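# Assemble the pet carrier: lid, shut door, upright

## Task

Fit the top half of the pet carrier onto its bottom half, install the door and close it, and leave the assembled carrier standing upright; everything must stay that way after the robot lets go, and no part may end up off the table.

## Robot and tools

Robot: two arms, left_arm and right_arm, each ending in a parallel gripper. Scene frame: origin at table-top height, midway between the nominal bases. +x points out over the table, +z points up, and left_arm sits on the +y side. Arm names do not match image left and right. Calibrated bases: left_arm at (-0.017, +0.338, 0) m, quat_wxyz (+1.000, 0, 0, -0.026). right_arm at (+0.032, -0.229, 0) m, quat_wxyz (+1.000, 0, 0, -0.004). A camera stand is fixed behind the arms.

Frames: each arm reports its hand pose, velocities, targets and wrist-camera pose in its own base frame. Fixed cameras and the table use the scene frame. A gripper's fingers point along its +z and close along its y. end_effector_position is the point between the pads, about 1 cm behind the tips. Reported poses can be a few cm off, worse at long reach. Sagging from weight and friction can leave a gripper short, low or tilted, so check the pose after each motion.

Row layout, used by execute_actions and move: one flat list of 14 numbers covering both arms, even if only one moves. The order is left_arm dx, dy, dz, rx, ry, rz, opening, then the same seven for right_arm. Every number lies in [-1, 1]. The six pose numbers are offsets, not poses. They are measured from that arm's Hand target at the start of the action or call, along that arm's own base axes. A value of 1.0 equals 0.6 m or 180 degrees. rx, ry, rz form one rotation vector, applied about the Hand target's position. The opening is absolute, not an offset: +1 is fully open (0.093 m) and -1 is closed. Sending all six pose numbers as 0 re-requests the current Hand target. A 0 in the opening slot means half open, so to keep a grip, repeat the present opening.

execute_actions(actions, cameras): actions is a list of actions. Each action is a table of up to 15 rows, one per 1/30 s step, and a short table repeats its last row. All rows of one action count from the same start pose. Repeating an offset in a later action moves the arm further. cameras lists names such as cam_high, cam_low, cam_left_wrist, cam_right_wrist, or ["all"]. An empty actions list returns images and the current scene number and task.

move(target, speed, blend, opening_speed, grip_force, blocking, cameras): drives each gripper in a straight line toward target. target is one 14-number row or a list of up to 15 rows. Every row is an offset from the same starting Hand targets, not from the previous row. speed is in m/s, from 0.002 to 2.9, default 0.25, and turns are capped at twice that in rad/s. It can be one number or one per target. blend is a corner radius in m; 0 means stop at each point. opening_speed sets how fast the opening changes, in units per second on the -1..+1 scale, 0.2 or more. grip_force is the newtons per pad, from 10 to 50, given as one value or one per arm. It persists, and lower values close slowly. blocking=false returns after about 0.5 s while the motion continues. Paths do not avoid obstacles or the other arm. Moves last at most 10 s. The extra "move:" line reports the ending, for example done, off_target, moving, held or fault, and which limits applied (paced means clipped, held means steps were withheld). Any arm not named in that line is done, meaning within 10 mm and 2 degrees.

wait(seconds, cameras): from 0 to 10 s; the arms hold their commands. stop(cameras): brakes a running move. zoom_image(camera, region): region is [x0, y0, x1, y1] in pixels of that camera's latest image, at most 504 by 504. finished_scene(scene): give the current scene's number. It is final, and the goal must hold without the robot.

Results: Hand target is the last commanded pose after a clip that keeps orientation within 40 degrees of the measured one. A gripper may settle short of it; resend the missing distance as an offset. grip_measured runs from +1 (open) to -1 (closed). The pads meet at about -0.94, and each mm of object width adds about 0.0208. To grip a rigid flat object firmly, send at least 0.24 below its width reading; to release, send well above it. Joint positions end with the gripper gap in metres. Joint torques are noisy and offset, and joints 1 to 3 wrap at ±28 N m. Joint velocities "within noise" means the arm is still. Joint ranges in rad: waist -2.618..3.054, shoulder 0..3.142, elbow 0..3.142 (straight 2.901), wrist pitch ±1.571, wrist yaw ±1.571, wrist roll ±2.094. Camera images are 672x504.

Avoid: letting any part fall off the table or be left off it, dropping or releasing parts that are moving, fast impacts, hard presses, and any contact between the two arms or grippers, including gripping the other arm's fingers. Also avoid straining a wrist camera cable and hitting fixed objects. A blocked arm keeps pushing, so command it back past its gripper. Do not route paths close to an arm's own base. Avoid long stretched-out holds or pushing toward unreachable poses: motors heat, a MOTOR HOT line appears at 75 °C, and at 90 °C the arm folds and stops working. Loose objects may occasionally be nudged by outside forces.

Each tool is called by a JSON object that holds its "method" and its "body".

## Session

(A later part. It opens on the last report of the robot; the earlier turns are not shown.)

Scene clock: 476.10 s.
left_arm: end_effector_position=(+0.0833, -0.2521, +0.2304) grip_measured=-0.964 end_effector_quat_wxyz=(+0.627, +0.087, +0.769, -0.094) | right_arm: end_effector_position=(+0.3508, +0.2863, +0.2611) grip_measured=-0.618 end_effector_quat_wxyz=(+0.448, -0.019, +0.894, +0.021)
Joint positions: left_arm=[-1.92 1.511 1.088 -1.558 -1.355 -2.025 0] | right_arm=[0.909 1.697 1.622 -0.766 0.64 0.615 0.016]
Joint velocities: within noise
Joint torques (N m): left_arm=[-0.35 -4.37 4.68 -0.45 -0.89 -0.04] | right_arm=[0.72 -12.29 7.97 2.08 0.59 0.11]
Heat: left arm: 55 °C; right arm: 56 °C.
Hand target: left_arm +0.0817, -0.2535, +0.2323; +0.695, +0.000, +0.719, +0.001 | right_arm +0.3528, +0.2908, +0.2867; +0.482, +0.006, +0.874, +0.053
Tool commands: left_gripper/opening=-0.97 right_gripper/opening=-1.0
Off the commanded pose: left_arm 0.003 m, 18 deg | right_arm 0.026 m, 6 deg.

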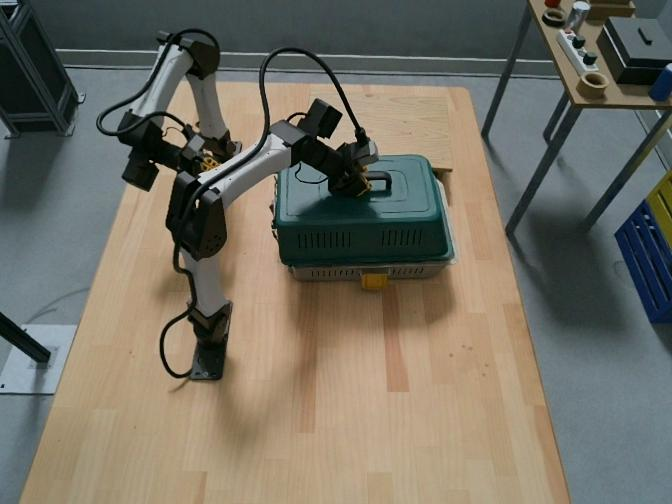

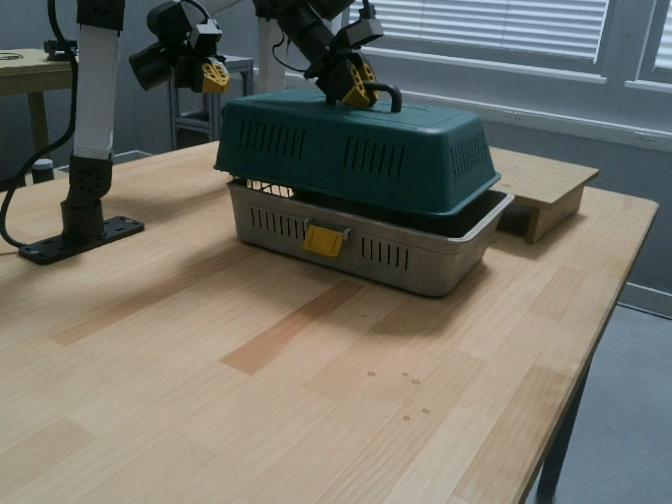

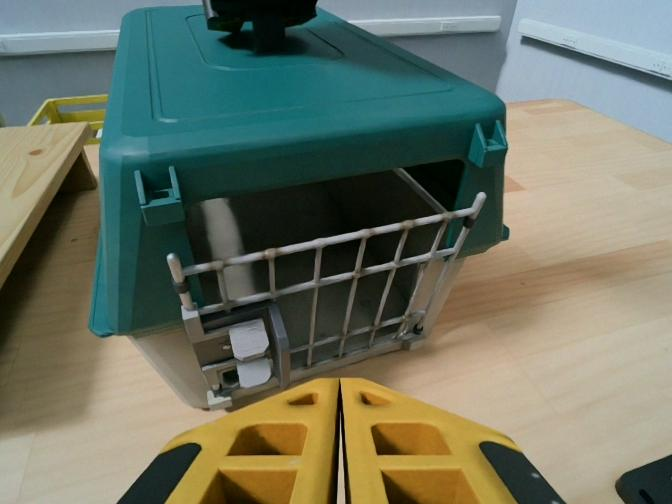

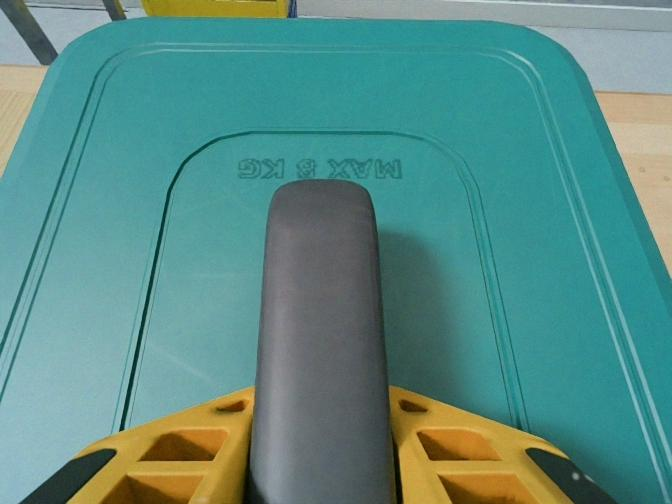

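{"method": "move", "body": {"target": [0,0,0,0,0,0,-0.97,-0.0,0.0,0.03,0.031,0,0,-1], "speed": 0.08, "cameras": ["cam_left_wrist","cam_low","cam_high"]}}

{"method": "zoom_image", "body": {"camera": "cam_low", "region": [200, 80, 560, 310]}}

Scene clock: 502.73 s.
left_arm: end_effector_position=(+0.0833, -0.2521, +0.2304) grip_measured=-0.964 end_effector_quat_wxyz=(+0.627, +0.087, +0.769, -0.094) | right_arm: end_effector_position=(+0.3484, +0.2888, +0.2632) grip_measured=-0.618 end_effector_quat_wxyz=(+0.442, -0.006, +0.896, +0.044)
Joint positions: left_arm=[-1.92 1.511 1.088 -1.558 -1.355 -2.025 0] | right_arm=[0.906 1.686 1.622 -0.765 0.606 0.65 0.016]
Joint torques (N m): left_arm=[-0.21 -4.42 4.72 -0.44 -0.9 -0.05] | right_arm=[-0.44 -14.17 9.83 2.12 0.42 0.16]
Heat: left arm: 54 °C; right arm: 56 °C.
Hand target: left_arm +0.0817, -0.2535, +0.2323; +0.695, +0.000, +0.719, +0.001 | right_arm +0.3528, +0.2907, +0.3048; +0.482, +0.029, +0.871, +0.095
Off the commanded pose: left_arm 0.003 m, 18 deg | right_arm 0.042 m, 9 deg.
joint sent to its limit (left arm) — joint 4 (wrist pitch), lower limit. The joint targets are off in orientation, not in position.
move: off_target (left_arm, right_arm)
Images, in order (width x height): cam_high 672x504, cam_low 672x504, cam_left_wrist 672x504.

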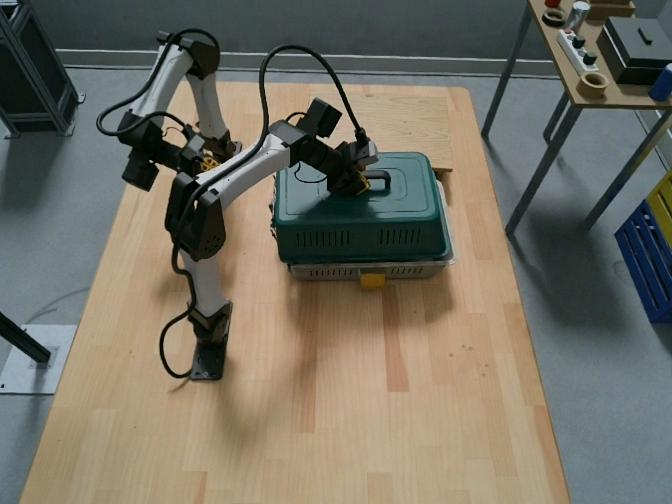

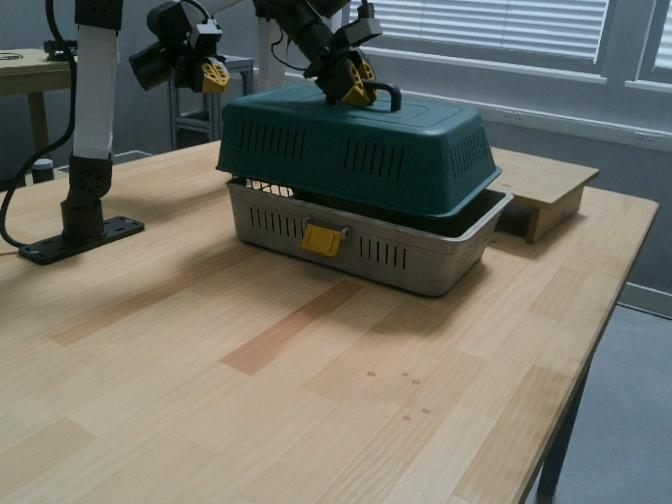

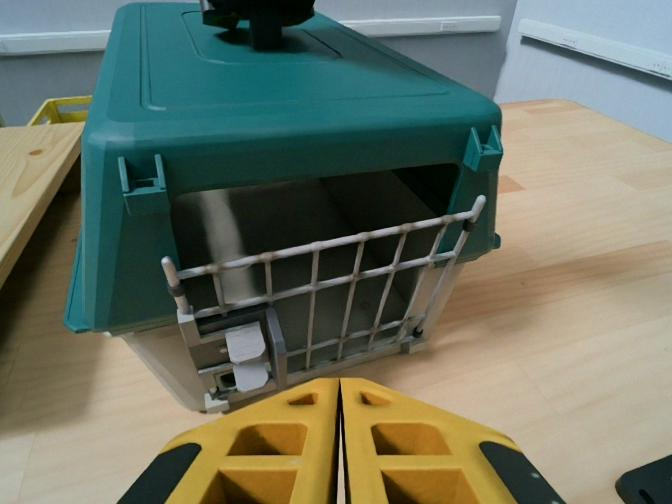

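Scaled by 1.400 from the camera's 672x504 image, which has a finer 960x720 frame.

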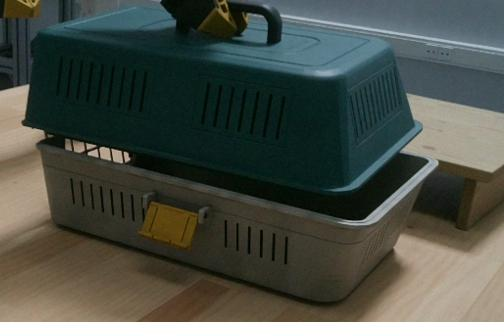

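{"method": "move", "body": {"target": [0,0,0,0,0,0,-0.97,0.03,-0.01,0.045,0,0,0,-1], "speed": 0.08, "cameras": ["cam_left_wrist","cam_low","cam_high"]}}

{"method": "zoom_image", "body": {"camera": "cam_low", "region": [200, 50, 560, 310]}}

{"method": "zoom_image", "body": {"camera": "cam_high", "region": [250, 130, 490, 310]}}

Scene clock: 506.80 s.
left_arm: end_effector_position=(+0.0833, -0.2521, +0.2304) grip_measured=-0.964 end_effector_quat_wxyz=(+0.627, +0.087, +0.769, -0.094) | right_arm: end_effector_position=(+0.3607, +0.2796, +0.2950) grip_measured=-0.618 end_effector_quat_wxyz=(+0.441, +0.009, +0.895, +0.062)
Joint positions: left_arm=[-1.92 1.511 1.088 -1.558 -1.355 -2.025 0] | right_arm=[0.856 1.7 1.757 -0.848 0.559 0.642 0.016]
Joint torques (N m): left_arm=[-0.36 -4.3 4.59 -0.45 -0.88 -0.07] | right_arm=[-0.49 -10.32 12.41 2.13 0.48 -0.12]
Heat: left arm: 54 °C; right arm: 56 °C.
Hand target: left_arm +0.0817, -0.2535, +0.2323; +0.695, +0.000, +0.719, +0.001 | right_arm +0.3708, +0.2847, +0.3317; +0.482, +0.029, +0.871, +0.095
Off the commanded pose: left_arm 0.003 m, 18 deg | right_arm 0.038 m, 7 deg.
joint sent to its limit (left arm) — joint 4 (wrist pitch), lower limit. The joint targets are off in orientation, not in position.
move: off_target (left_arm, right_arm)
Images, in order (width x height): cam_high 672x504, cam_low 672x504, cam_left_wrist 672x504.

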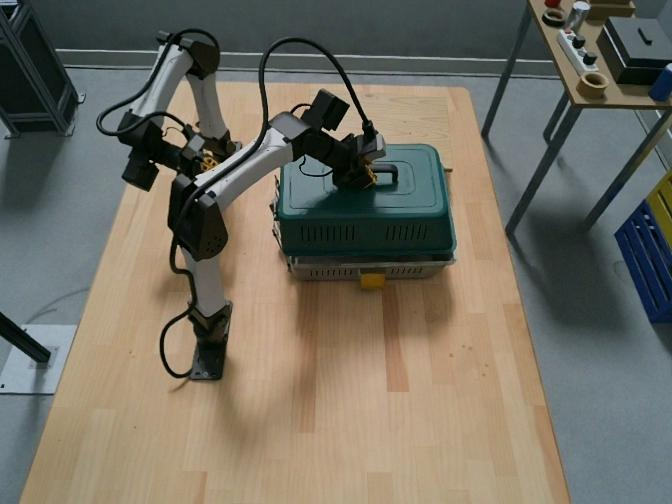

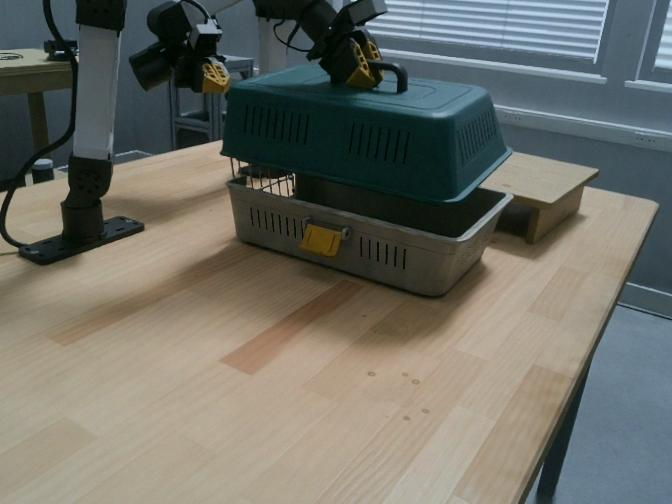

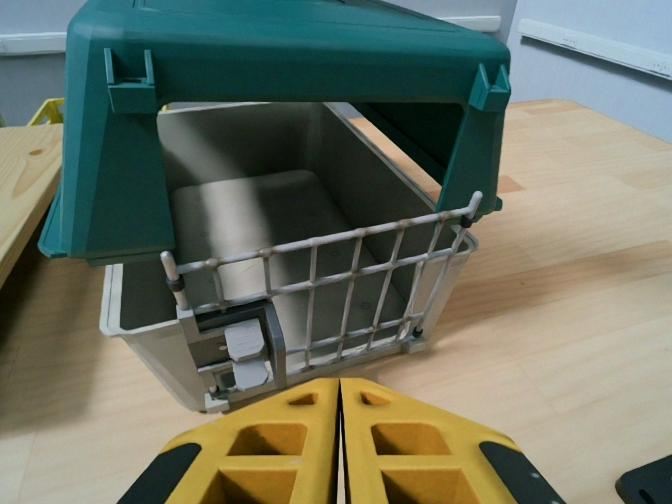

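Scaled by 1.400 from the camera's 672x504 image, which has a finer 960x720 frame.

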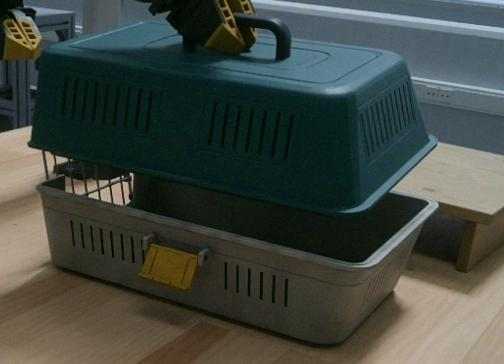

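Scaled by 2.100 from the camera's 672x504 image, which has a finer 960x720 frame.

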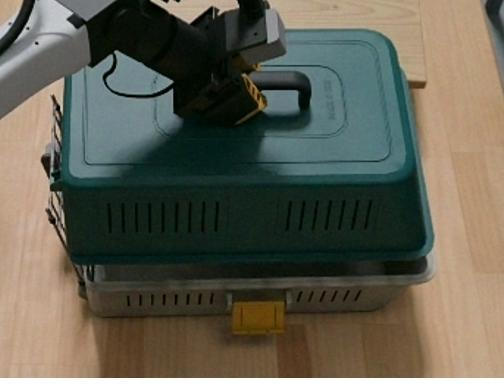

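{"method": "move", "body": {"target": [0.02,0.0,-0.12,0,0,0,-0.97,0,0,0,0,0,0,-1], "speed": 0.1, "cameras": ["cam_left_wrist"]}}

Scene clock: 518.80 s.
left_arm: end_effector_position=(+0.0927, -0.2533, +0.1632) grip_measured=-0.964 end_effector_quat_wxyz=(+0.636, +0.094, +0.764, -0.044) | right_arm: end_effector_position=(+0.3607, +0.2796, +0.2950) grip_measured=-0.618 end_effector_quat_wxyz=(+0.441, +0.009, +0.895, +0.062)
Joint positions: left_arm=[-1.875 1.672 0.946 -1.376 -1.353 -2.06 0] | right_arm=[0.856 1.7 1.757 -0.848 0.559 0.642 0.016]
Joint torques (N m): left_arm=[0.61 -5.23 4.08 -0.32 -0.6 -0.02] | right_arm=[-0.46 -10.33 12.4 2.13 0.48 -0.11]
Heat: left arm: 54 °C; right arm: 54 °C.
Hand target: left_arm +0.0937, -0.2535, +0.1603; +0.695, +0.000, +0.719, +0.001 | right_arm +0.3708, +0.2847, +0.3317; +0.482, +0.029, +0.871, +0.095
Off the commanded pose: left_arm 0.003 m, 15 deg | right_arm 0.038 m, 7 deg.
joint sent to its limit (left arm) — joint 6 (wrist roll), lower limit. The joint targets are off in orientation, not in position.
move: off_target (left_arm, right_arm)
Images, in order (width x height): cam_left_wrist 672x504.

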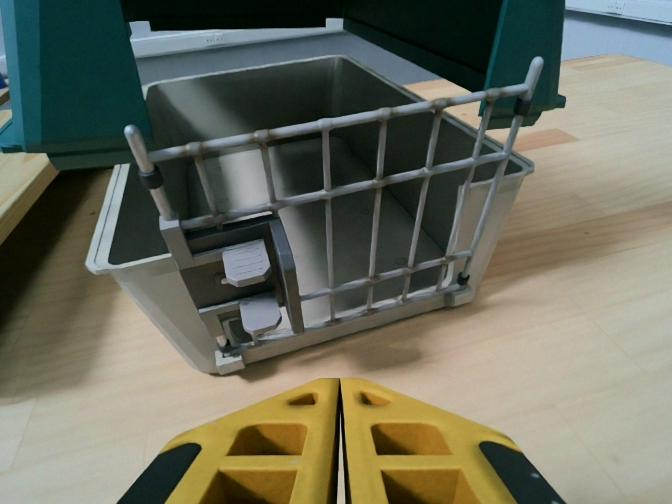

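{"method": "move", "body": {"target": [0.0,0.0,0.05,0,0,0,-0.97,0,0,0,-0.028,0,0,-1], "speed": 0.1, "cameras": ["cam_left_wrist","cam_low"]}}

{"method": "zoom_image", "body": {"camera": "cam_low", "region": [200, 50, 560, 310]}}

NO LINK: the link to the robot was lost during this call, through no command of yours. It is not known how far your commands ran. You have no control until a person gives it back. Your reply's later calls are not run. To wait, call execute_actions with no actions. The wait itself costs no score and uses none of the scene's actions.

NO LINK: the link to the robot is lost, so no picture can be shown. You have no control until a person gives it back. To wait, call execute_actions with no actions.

{"method": "execute_actions", "body": {"actions": []}}

NO LINK, STILL. Call execute_actions again with no actions.

{"method": "execute_actions", "body": {"actions": []}}

NO LINK, STILL. Call execute_actions again with no actions.

{"method": "execute_actions", "body": {"actions": []}}

{"method": "execute_actions", "body": {"actions": []}}

{"method": "execute_actions", "body": {"actions": []}}

NO LINK, STILL. Call execute_actions again with no actions.

not run: an earlier result of this reply reported a stop or a fault. Calls in your next reply go to the robot.

not run: an earlier result of this reply reported a stop or a fault. Calls in your next reply go to the robot.

{"method": "execute_actions", "body": {"actions": []}}

NO LINK, STILL. Call execute_actions again with no actions.

{"method": "wait", "body": {"seconds": 10}}

NO LINK, STILL. Call execute_actions again with no actions.

{"method": "execute_actions", "body": {"actions": []}}

Scene clock: 595.90 s.
left_arm: end_effector_position=(+0.0930, -0.2521, +0.1770) grip_measured=-0.964 end_effector_quat_wxyz=(+0.638, +0.106, +0.762, -0.029) | right_arm: end_effector_position=(+0.3557, +0.2767, +0.2793) grip_measured=-0.618 end_effector_quat_wxyz=(+0.412, -0.025, +0.910, +0.017)
Joint positions: left_arm=[-1.875 1.66 0.987 -1.468 -1.349 -2.061 0] | right_arm=[0.863 1.744 1.804 -0.956 0.566 0.604 0.016]
Joint velocities: within noise
Joint torques (N m): left_arm=[0.23 -5.97 4.77 -0.56 -0.56 0.12] | right_arm=[-0.24 -10.35 8.1 1.91 0.53 -0.06]
Heat: left arm: 53 °C; right arm: 54 °C.
Hand target: left_arm +0.0930, -0.2524, +0.1775; +0.639, +0.106, +0.761, -0.030 (not the last commanded pose) | right_arm +0.3614, +0.2787, +0.2948; +0.438, -0.011, +0.898, +0.032 (not the last commanded pose)
Tool commands: left_gripper/opening=-0.97 right_gripper/opening=-1.0
Off the commanded pose: left_arm 0.013 m, 15 deg | right_arm 0.055 m, 11 deg.
CONTROL GIVEN BACK BY A PERSON. The link is back. The arms hold where they stopped. Where a move or wait says "fault", it means the lost link, not a fault of the arm. Commands run again from your next reply on.

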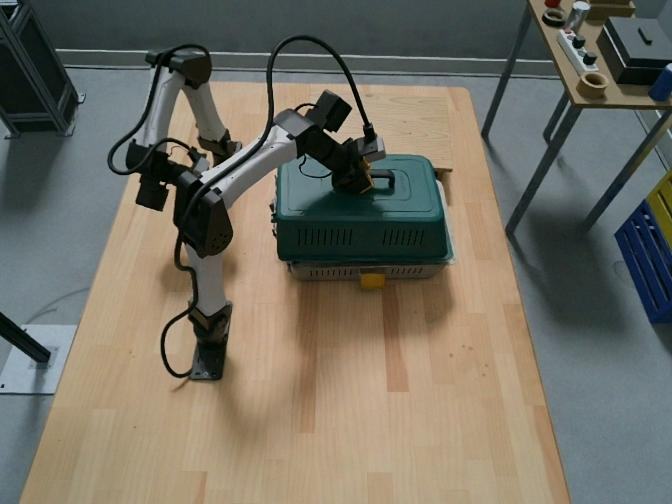

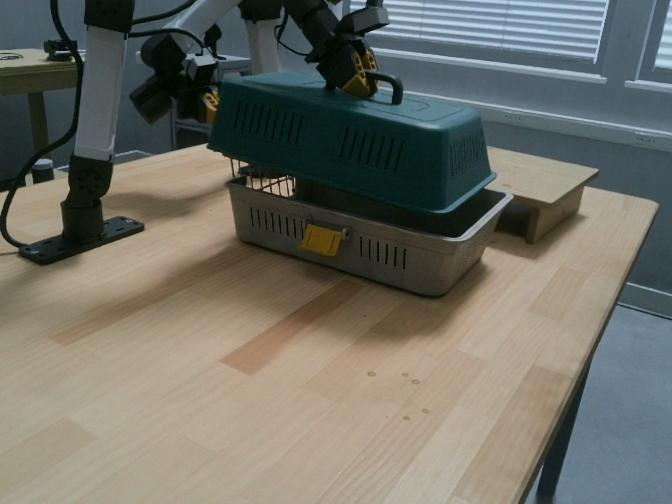

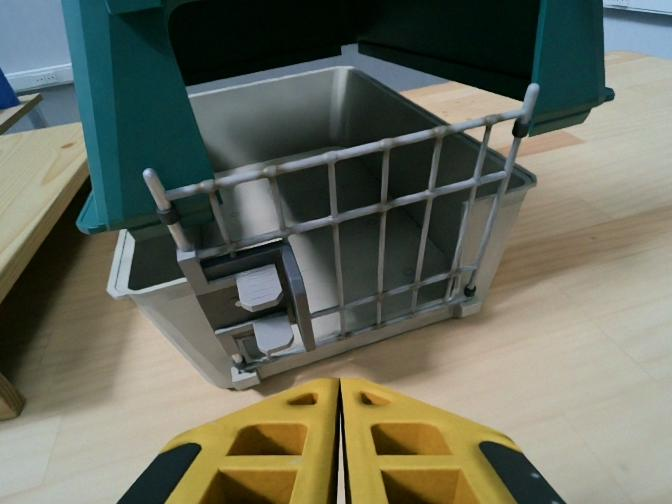

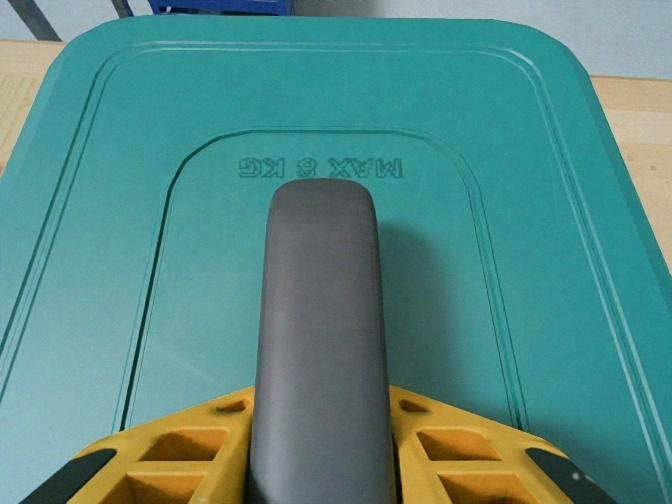

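{"method": "move", "body": {"target": [0.0,0.0,0.05,0,0,0,-0.97,0.01,0,0.035,0,-0.03,0,-1], "speed": 0.08, "cameras": ["cam_left_wrist","cam_low","cam_high"]}}

{"method": "zoom_image", "body": {"camera": "cam_low", "region": [200, 50, 560, 310]}}

{"method": "zoom_image", "body": {"camera": "cam_high", "region": [250, 130, 490, 310]}}

Scene clock: 600.63 s.
left_arm: end_effector_position=(+0.0931, -0.2516, +0.1953) grip_measured=-0.964 end_effector_quat_wxyz=(+0.638, +0.115, +0.761, -0.019) | right_arm: end_effector_position=(+0.3620, +0.2776, +0.2838) grip_measured=-0.618 end_effector_quat_wxyz=(+0.433, -0.032, +0.901, +0.007)
Joint positions: left_arm=[-1.875 1.636 1.036 -1.554 -1.349 -2.046 0] | right_arm=[0.866 1.744 1.792 -0.909 0.604 0.564 0.016]
Joint torques (N m): left_arm=[0.25 -8.62 7.04 -0.74 -0.56 0.25] | right_arm=[0.23 -13.22 7.97 2.18 0.72 -0.15]
Heat: left arm: 53 °C; right arm: 54 °C.
Hand target: left_arm +0.0930, -0.2524, +0.2075; +0.639, +0.106, +0.761, -0.030 | right_arm +0.3674, +0.2787, +0.3158; +0.480, -0.013, +0.877, +0.031
Off the commanded pose: left_arm 0.012 m, 2 deg | right_arm 0.032 m, 7 deg.
CONTROL GIVEN BACK BY A PERSON, as an earlier result said. Commands run again.
joint sent to its limit (left arm) — joint 4 (wrist pitch), lower limit. The joint targets still meet the commanded pose.
move: off_target (left_arm, right_arm)
Images, in order (width x height): cam_high 672x504, cam_low 672x504, cam_left_wrist 672x504.

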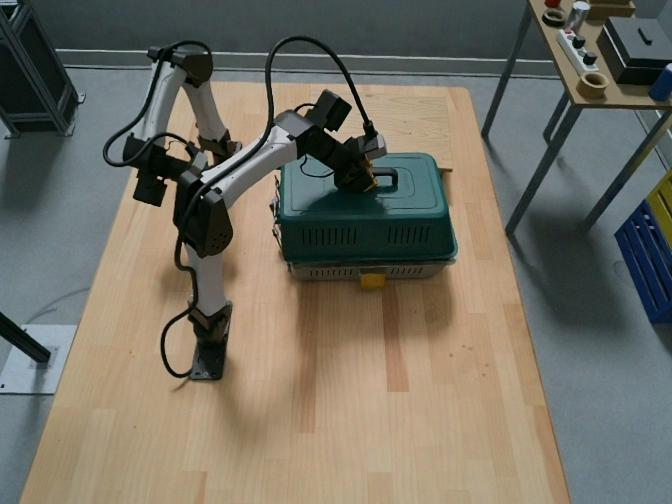

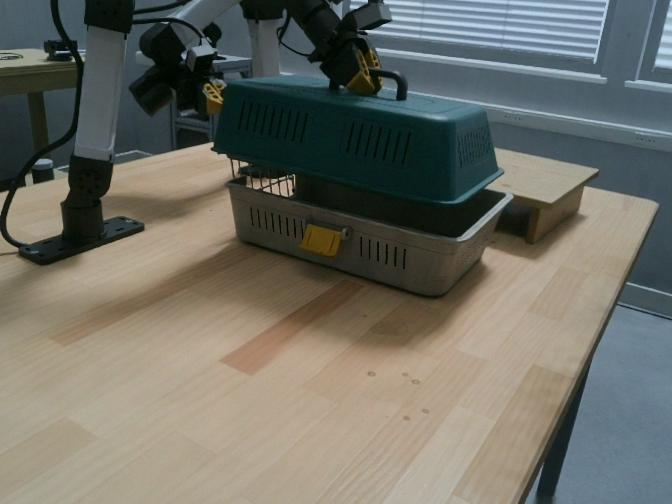

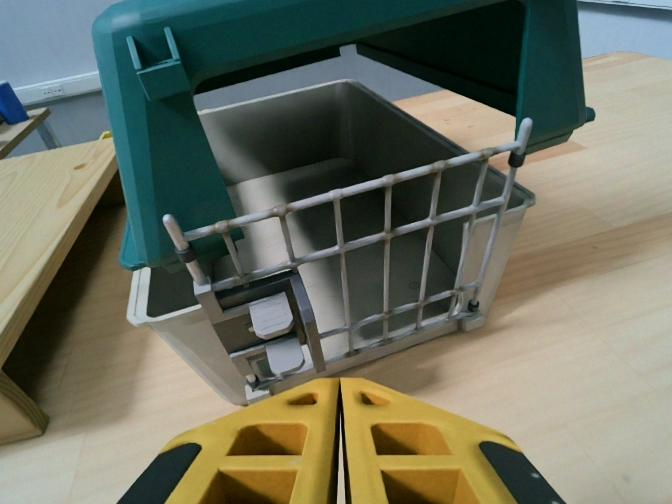

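Scaled by 1.400 from the camera's 672x504 image, which has a finer 960x720 frame.

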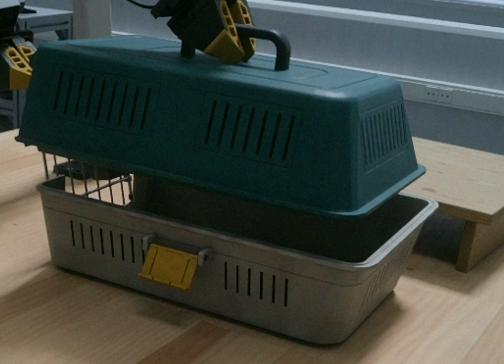

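Scaled by 2.100 from the camera's 672x504 image, which has a finer 960x720 frame.

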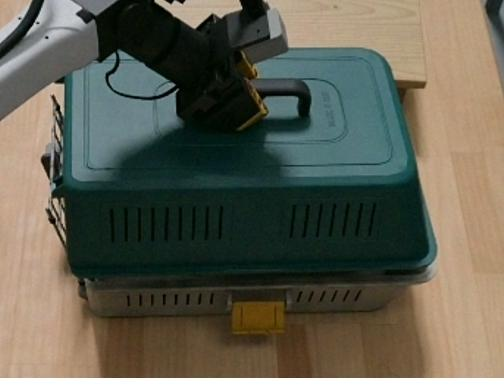

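{"method": "move", "body": {"target": [-0.015,0.0,0.045,0,0,0,-0.97,-0.01,0,-0.01,0.014,-0.005,0,-1], "speed": 0.08, "cameras": ["cam_left_wrist","cam_low"]}}

{"method": "zoom_image", "body": {"camera": "cam_low", "region": [200, 50, 560, 310]}}

Scene clock: 607.40 s.
left_arm: end_effector_position=(+0.0864, -0.2522, +0.2231) grip_measured=-0.964 end_effector_quat_wxyz=(+0.628, +0.132, +0.766, -0.040) | right_arm: end_effector_position=(+0.3578, +0.2779, +0.2727) grip_measured=-0.618 end_effector_quat_wxyz=(+0.439, -0.032, +0.898, +0.014)
Joint positions: left_arm=[-1.903 1.536 1.088 -1.557 -1.34 -1.908 0] | right_arm=[0.874 1.706 1.692 -0.829 0.606 0.566 0.016]
Joint torques (N m): left_arm=[-0.36 -7.75 7.38 -0.48 -0.61 0.2] | right_arm=[0.29 -14.2 8.02 2.22 0.65 0.05]
Heat: left arm: 54 °C; right arm: 54 °C.
Hand target: left_arm +0.0840, -0.2524, +0.2345; +0.639, +0.106, +0.761, -0.030 | right_arm +0.3614, +0.2787, +0.3098; +0.487, -0.002, +0.872, +0.050
Off the commanded pose: left_arm 0.012 m, 3 deg | right_arm 0.037 m, 8 deg.
joint sent to its limit (left arm) — joint 4 (wrist pitch), lower limit. The joint targets are off in orientation, not in position.
move: off_target (left_arm, right_arm)
Images, in order (width x height): cam_low 672x504, cam_left_wrist 672x504.

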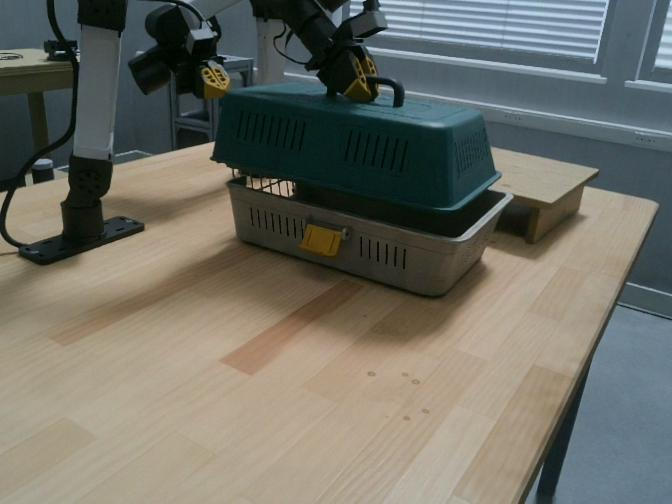

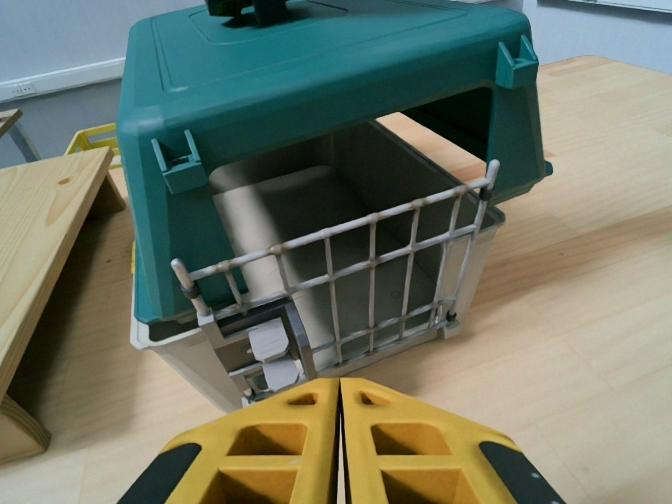

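Scaled by 1.400 from the camera's 672x504 image, which has a finer 960x720 frame.

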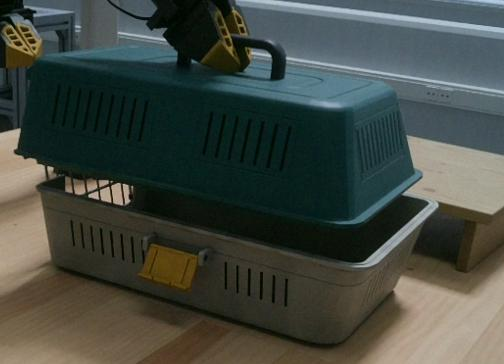

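{"method": "move", "body": {"target": [0,0,0,0,0,0,-0.97,0,0,0.01,0.018,0,0,-1], "speed": 0.08, "cameras": ["cam_left_wrist","cam_low"]}}

{"method": "zoom_image", "body": {"camera": "cam_low", "region": [200, 50, 560, 310]}}

Scene clock: 611.27 s.
left_arm: end_effector_position=(+0.0863, -0.2522, +0.2230) grip_measured=-0.964 end_effector_quat_wxyz=(+0.628, +0.132, +0.766, -0.039) | right_arm: end_effector_position=(+0.3564, +0.2800, +0.2794) grip_measured=-0.618 end_effector_quat_wxyz=(+0.442, -0.021, +0.896, +0.034)
Joint positions: left_arm=[-1.903 1.536 1.088 -1.557 -1.339 -1.908 0] | right_arm=[0.874 1.692 1.692 -0.817 0.588 0.588 0.016]
Joint torques (N m): left_arm=[-0.4 -7.64 7.3 -0.46 -0.61 0.24] | right_arm=[-0.55 -14.24 7.73 2.29 0.53 0.08]
Heat: left arm: 54 °C; right arm: 54 °C.
Hand target: left_arm +0.0840, -0.2524, +0.2344; +0.639, +0.106, +0.762, -0.030 | right_arm +0.3614, +0.2788, +0.3158; +0.487, +0.011, +0.870, +0.075
Off the commanded pose: left_arm 0.012 m, 3 deg | right_arm 0.037 m, 8 deg.
joint sent to its limit (left arm) — joint 4 (wrist pitch), lower limit. The joint targets are off in orientation, not in position.
move: off_target (left_arm, right_arm)
Images, in order (width x height): cam_low 672x504, cam_left_wrist 672x504.

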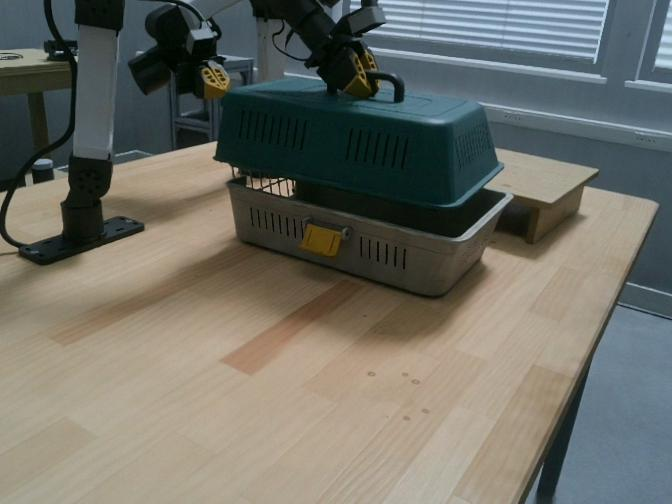

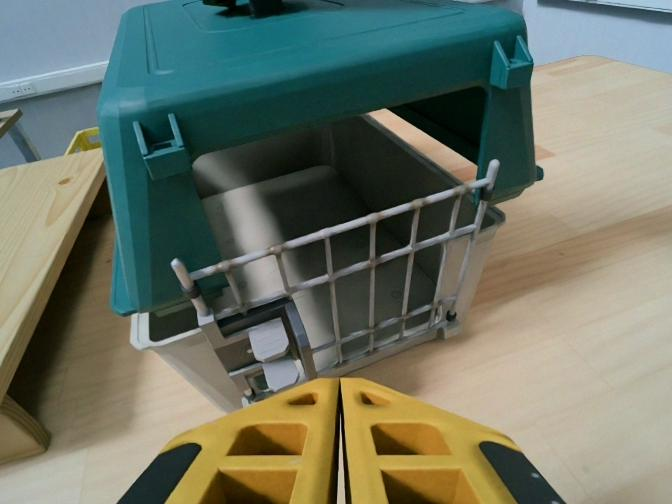

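Scaled by 1.400 from the camera's 672x504 image, which has a finer 960x720 frame.

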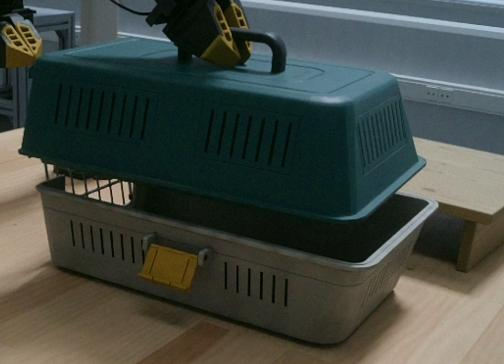

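{"method": "move", "body": {"target": [0,0,0,0,0,0,-0.97,0,0.003,-0.022,0,0,0,-1], "speed": 0.05, "cameras": ["cam_left_wrist","cam_low"]}}

{"method": "zoom_image", "body": {"camera": "cam_left_wrist", "region": [100, 100, 300, 420]}}

{"method": "zoom_image", "body": {"camera": "cam_left_wrist", "region": [400, 30, 600, 350]}}

Scene clock: 616.93 s.
left_arm: end_effector_position=(+0.0863, -0.2522, +0.2230) grip_measured=-0.964 end_effector_quat_wxyz=(+0.628, +0.132, +0.766, -0.039) | right_arm: end_effector_position=(+0.3564, +0.2801, +0.2632) grip_measured=-0.618 end_effector_quat_wxyz=(+0.439, -0.020, +0.897, +0.033)
Joint positions: left_arm=[-1.903 1.536 1.088 -1.557 -1.339 -1.908 0] | right_arm=[0.874 1.685 1.623 -0.764 0.587 0.593 0.016]
Joint torques (N m): left_arm=[-0.38 -7.56 7.31 -0.49 -0.61 0.23] | right_arm=[-0.25 -14.49 8.23 2.27 0.54 0.06]
Heat: left arm: 55 °C; right arm: 54 °C.
Hand target: left_arm +0.0840, -0.2524, +0.2344; +0.639, +0.106, +0.762, -0.030 | right_arm +0.3614, +0.2806, +0.3026; +0.487, +0.011, +0.870, +0.075
Off the commanded pose: left_arm 0.012 m, 3 deg | right_arm 0.040 m, 9 deg.
joint sent to its limit (left arm) — joint 4 (wrist pitch), lower limit. The joint targets are off in orientation, not in position.
move: off_target (left_arm, right_arm)
Images, in order (width x height): cam_low 672x504, cam_left_wrist 672x504.

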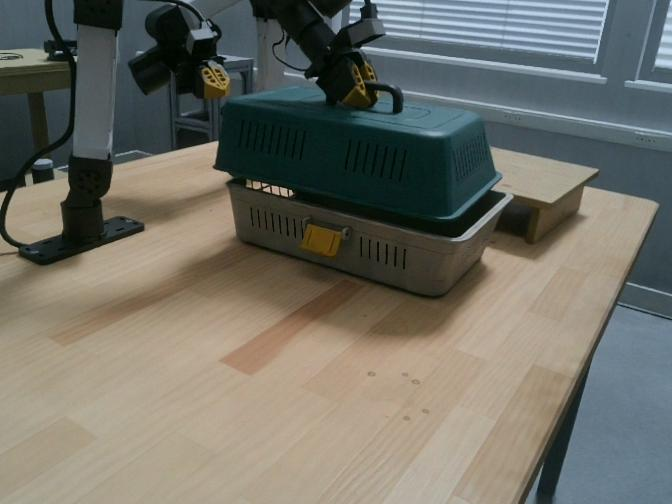

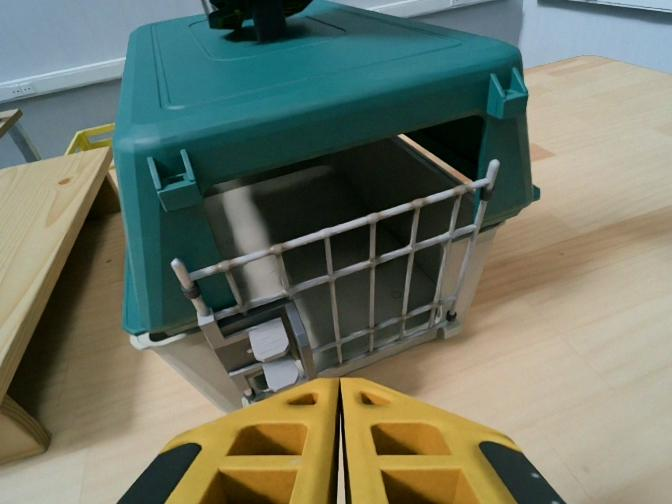

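Scaled by 1.575 from the camera's 672x504 image, which has a finer 960x720 frame.

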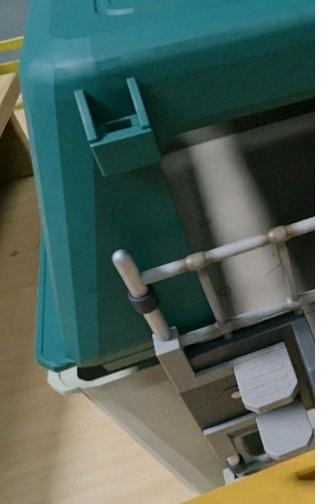

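Scaled by 1.575 from the camera's 672x504 image, which has a finer 960x720 frame.

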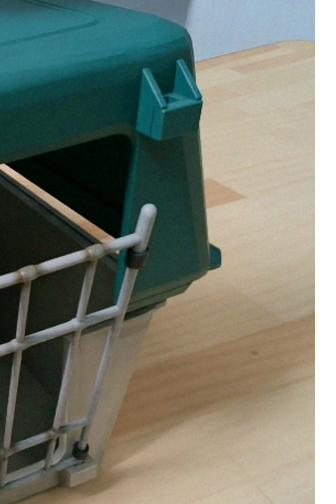

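{"method": "execute_actions", "body": {"actions": [], "cameras": ["cam_high"]}}

{"method": "zoom_image", "body": {"camera": "cam_high", "region": [255, 160, 325, 290]}}

Scene clock: 625.67 s.
left_arm: end_effector_position=(+0.0863, -0.2522, +0.2230) grip_measured=-0.964 end_effector_quat_wxyz=(+0.628, +0.132, +0.766, -0.039) | right_arm: end_effector_position=(+0.3564, +0.2802, +0.2632) grip_measured=-0.618 end_effector_quat_wxyz=(+0.440, -0.020, +0.897, +0.033)
Joint positions: left_arm=[-1.903 1.536 1.088 -1.557 -1.339 -1.908 0] | right_arm=[0.874 1.685 1.623 -0.763 0.587 0.593 0.016]
Joint velocities: within noise
Joint torques (N m): left_arm=[-0.42 -7.68 7.27 -0.49 -0.6 0.26] | right_arm=[-0.23 -14.48 8.21 2.27 0.55 0.05]
Heat: left arm: 55 °C; right arm: 55 °C.
Hand target: left_arm +0.0840, -0.2524, +0.2344; +0.639, +0.106, +0.762, -0.030 | right_arm +0.3614, +0.2806, +0.3026; +0.487, +0.011, +0.870, +0.075
Tool commands: left_gripper/opening=-0.97 right_gripper/opening=-1.0
Off the commanded pose: left_arm 0.012 m, 3 deg | right_arm 0.040 m, 9 deg.
Images, in order (width x height): cam_high 672x504.

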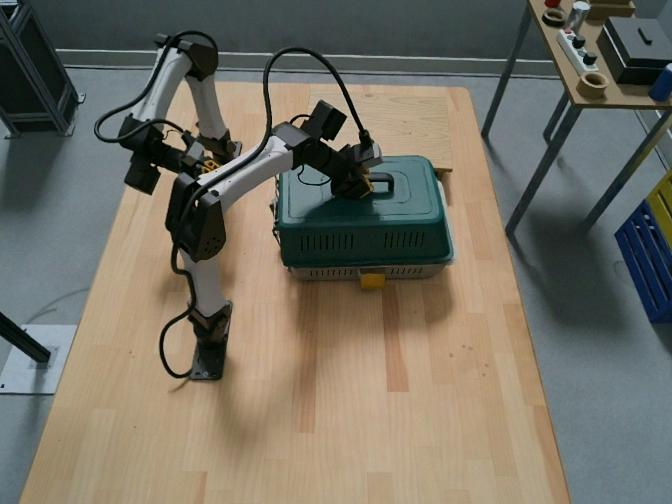

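Scaled by 3.877 from the camera's 672x504 image, which has a finer 960x720 frame.

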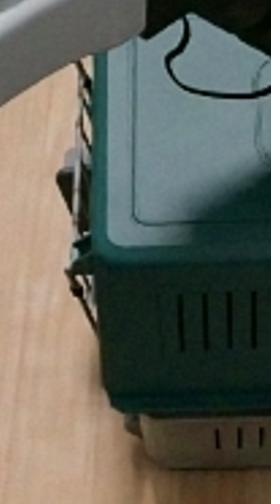

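{"method": "move", "body": {"target": [[0.168,0.088,-0.099,-0.021,0.031,-0.048,-0.97,0.035,0,0.045,0,0,0,-1],[0.224,0.088,-0.103,-0.021,0.031,-0.048,-0.97,0.035,0,0.045,0,0,0,-1]], "speed": 0.1, "cameras": ["cam_left_wrist","cam_high","cam_low"]}}

{"method": "zoom_image", "body": {"camera": "cam_high", "region": [250, 130, 490, 310]}}

{"method": "zoom_image", "body": {"camera": "cam_high", "region": [260, 180, 320, 280]}}

Scene clock: 643.53 s.
left_arm: end_effector_position=(+0.2175, -0.1943, +0.1698) grip_measured=-0.964 end_effector_quat_wxyz=(+0.596, +0.138, +0.786, -0.094) | right_arm: end_effector_position=(+0.3704, +0.2748, +0.2908) grip_measured=-0.618 end_effector_quat_wxyz=(+0.444, -0.010, +0.895, +0.042)
Joint positions: left_arm=[-1.145 0.839 0.334 0.114 -0.774 -0.263 0] | right_arm=[0.833 1.714 1.755 -0.832 0.559 0.575 0.016]
Joint torques (N m): left_arm=[0.55 -0.8 6.71 2.46 0.1 0.29] | right_arm=[-0.58 -10.13 13.3 2.14 0.48 -0.13]
Heat: left arm: 56 °C; right arm: 57 °C.
Hand target: left_arm +0.2184, -0.1996, +0.1727; +0.600, +0.140, +0.780, -0.108 | right_arm +0.3824, +0.2805, +0.3295; +0.487, +0.011, +0.870, +0.075
Off the commanded pose: left_arm 0.006 m, 2 deg | right_arm 0.041 m, 7 deg.
move: off_target (right_arm)
Images, in order (width x height): cam_high 672x504, cam_low 672x504, cam_left_wrist 672x504.

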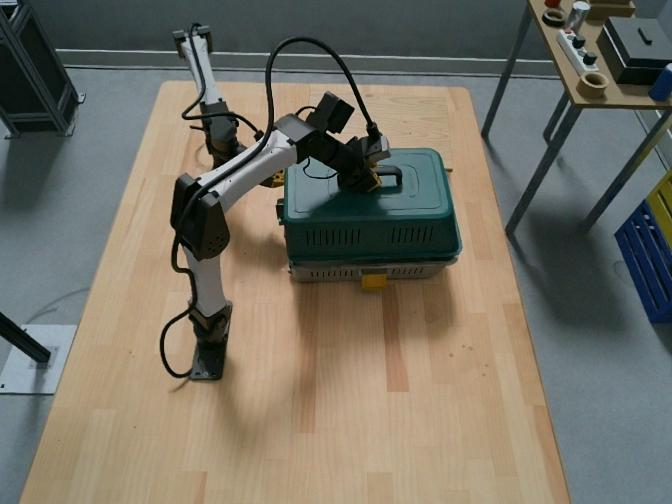

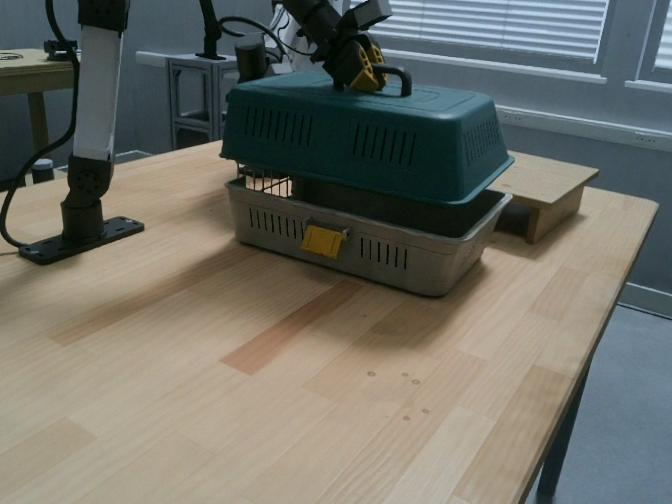

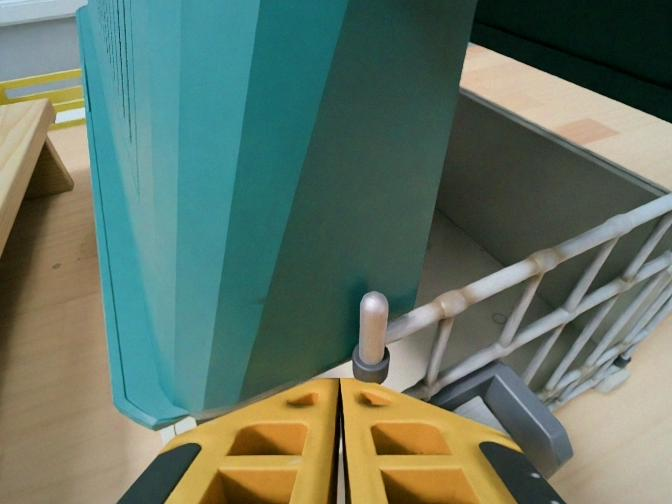

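Scaled by 2.100 from the camera's 672x504 image, which has a finer 960x720 frame.

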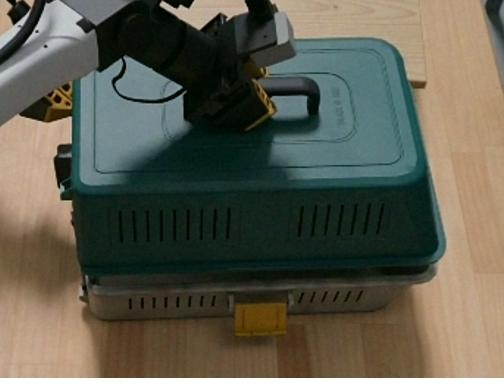

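Scaled by 5.040 from the camera's 672x504 image, which has a finer 960x720 frame.

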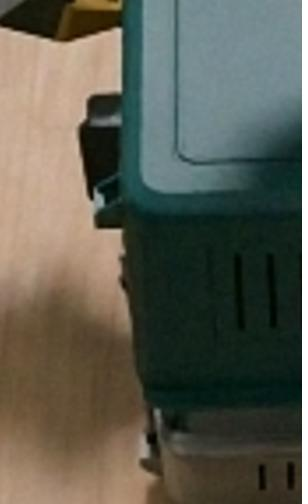

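{"method": "move", "body": {"target": [0,0,0,0,0,0,-0.97,0.006,0,-0.042,0,0,0,-1], "speed": 0.06, "cameras": ["cam_left_wrist","cam_high"]}}

{"method": "zoom_image", "body": {"camera": "cam_high", "region": [260, 180, 320, 280]}}

Scene clock: 648.40 s.
left_arm: end_effector_position=(+0.2175, -0.1944, +0.1699) grip_measured=-0.964 end_effector_quat_wxyz=(+0.596, +0.139, +0.785, -0.094) | right_arm: end_effector_position=(+0.3756, +0.2782, +0.2768) grip_measured=-0.618 end_effector_quat_wxyz=(+0.447, -0.008, +0.893, +0.047)
Joint positions: left_arm=[-1.145 0.839 0.334 0.114 -0.774 -0.263 0] | right_arm=[0.828 1.714 1.691 -0.753 0.553 0.572 0.016]
Joint torques (N m): left_arm=[0.54 -0.76 6.67 2.44 0.07 0.27] | right_arm=[-0.81 -11.56 8.43 2.38 0.47 -0.13]
Heat: left arm: 56 °C; right arm: 56 °C.
Hand target: left_arm +0.2184, -0.1997, +0.1728; +0.600, +0.140, +0.780, -0.108 | right_arm +0.3860, +0.2805, +0.3044; +0.487, +0.011, +0.870, +0.075
Off the commanded pose: left_arm 0.006 m, 2 deg | right_arm 0.029 m, 7 deg.
move: off_target (right_arm)
Images, in order (width x height): cam_high 672x504, cam_left_wrist 672x504.

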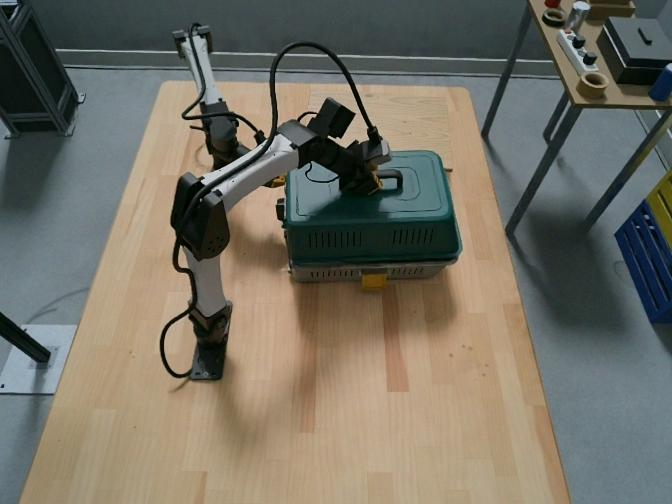

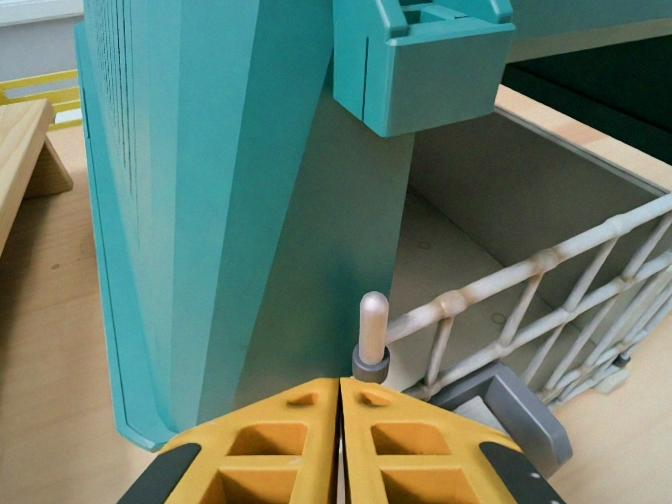

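Scaled by 5.040 from the camera's 672x504 image, which has a finer 960x720 frame.

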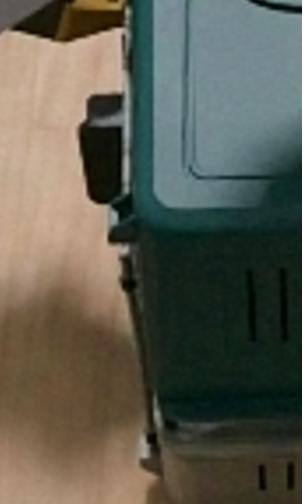

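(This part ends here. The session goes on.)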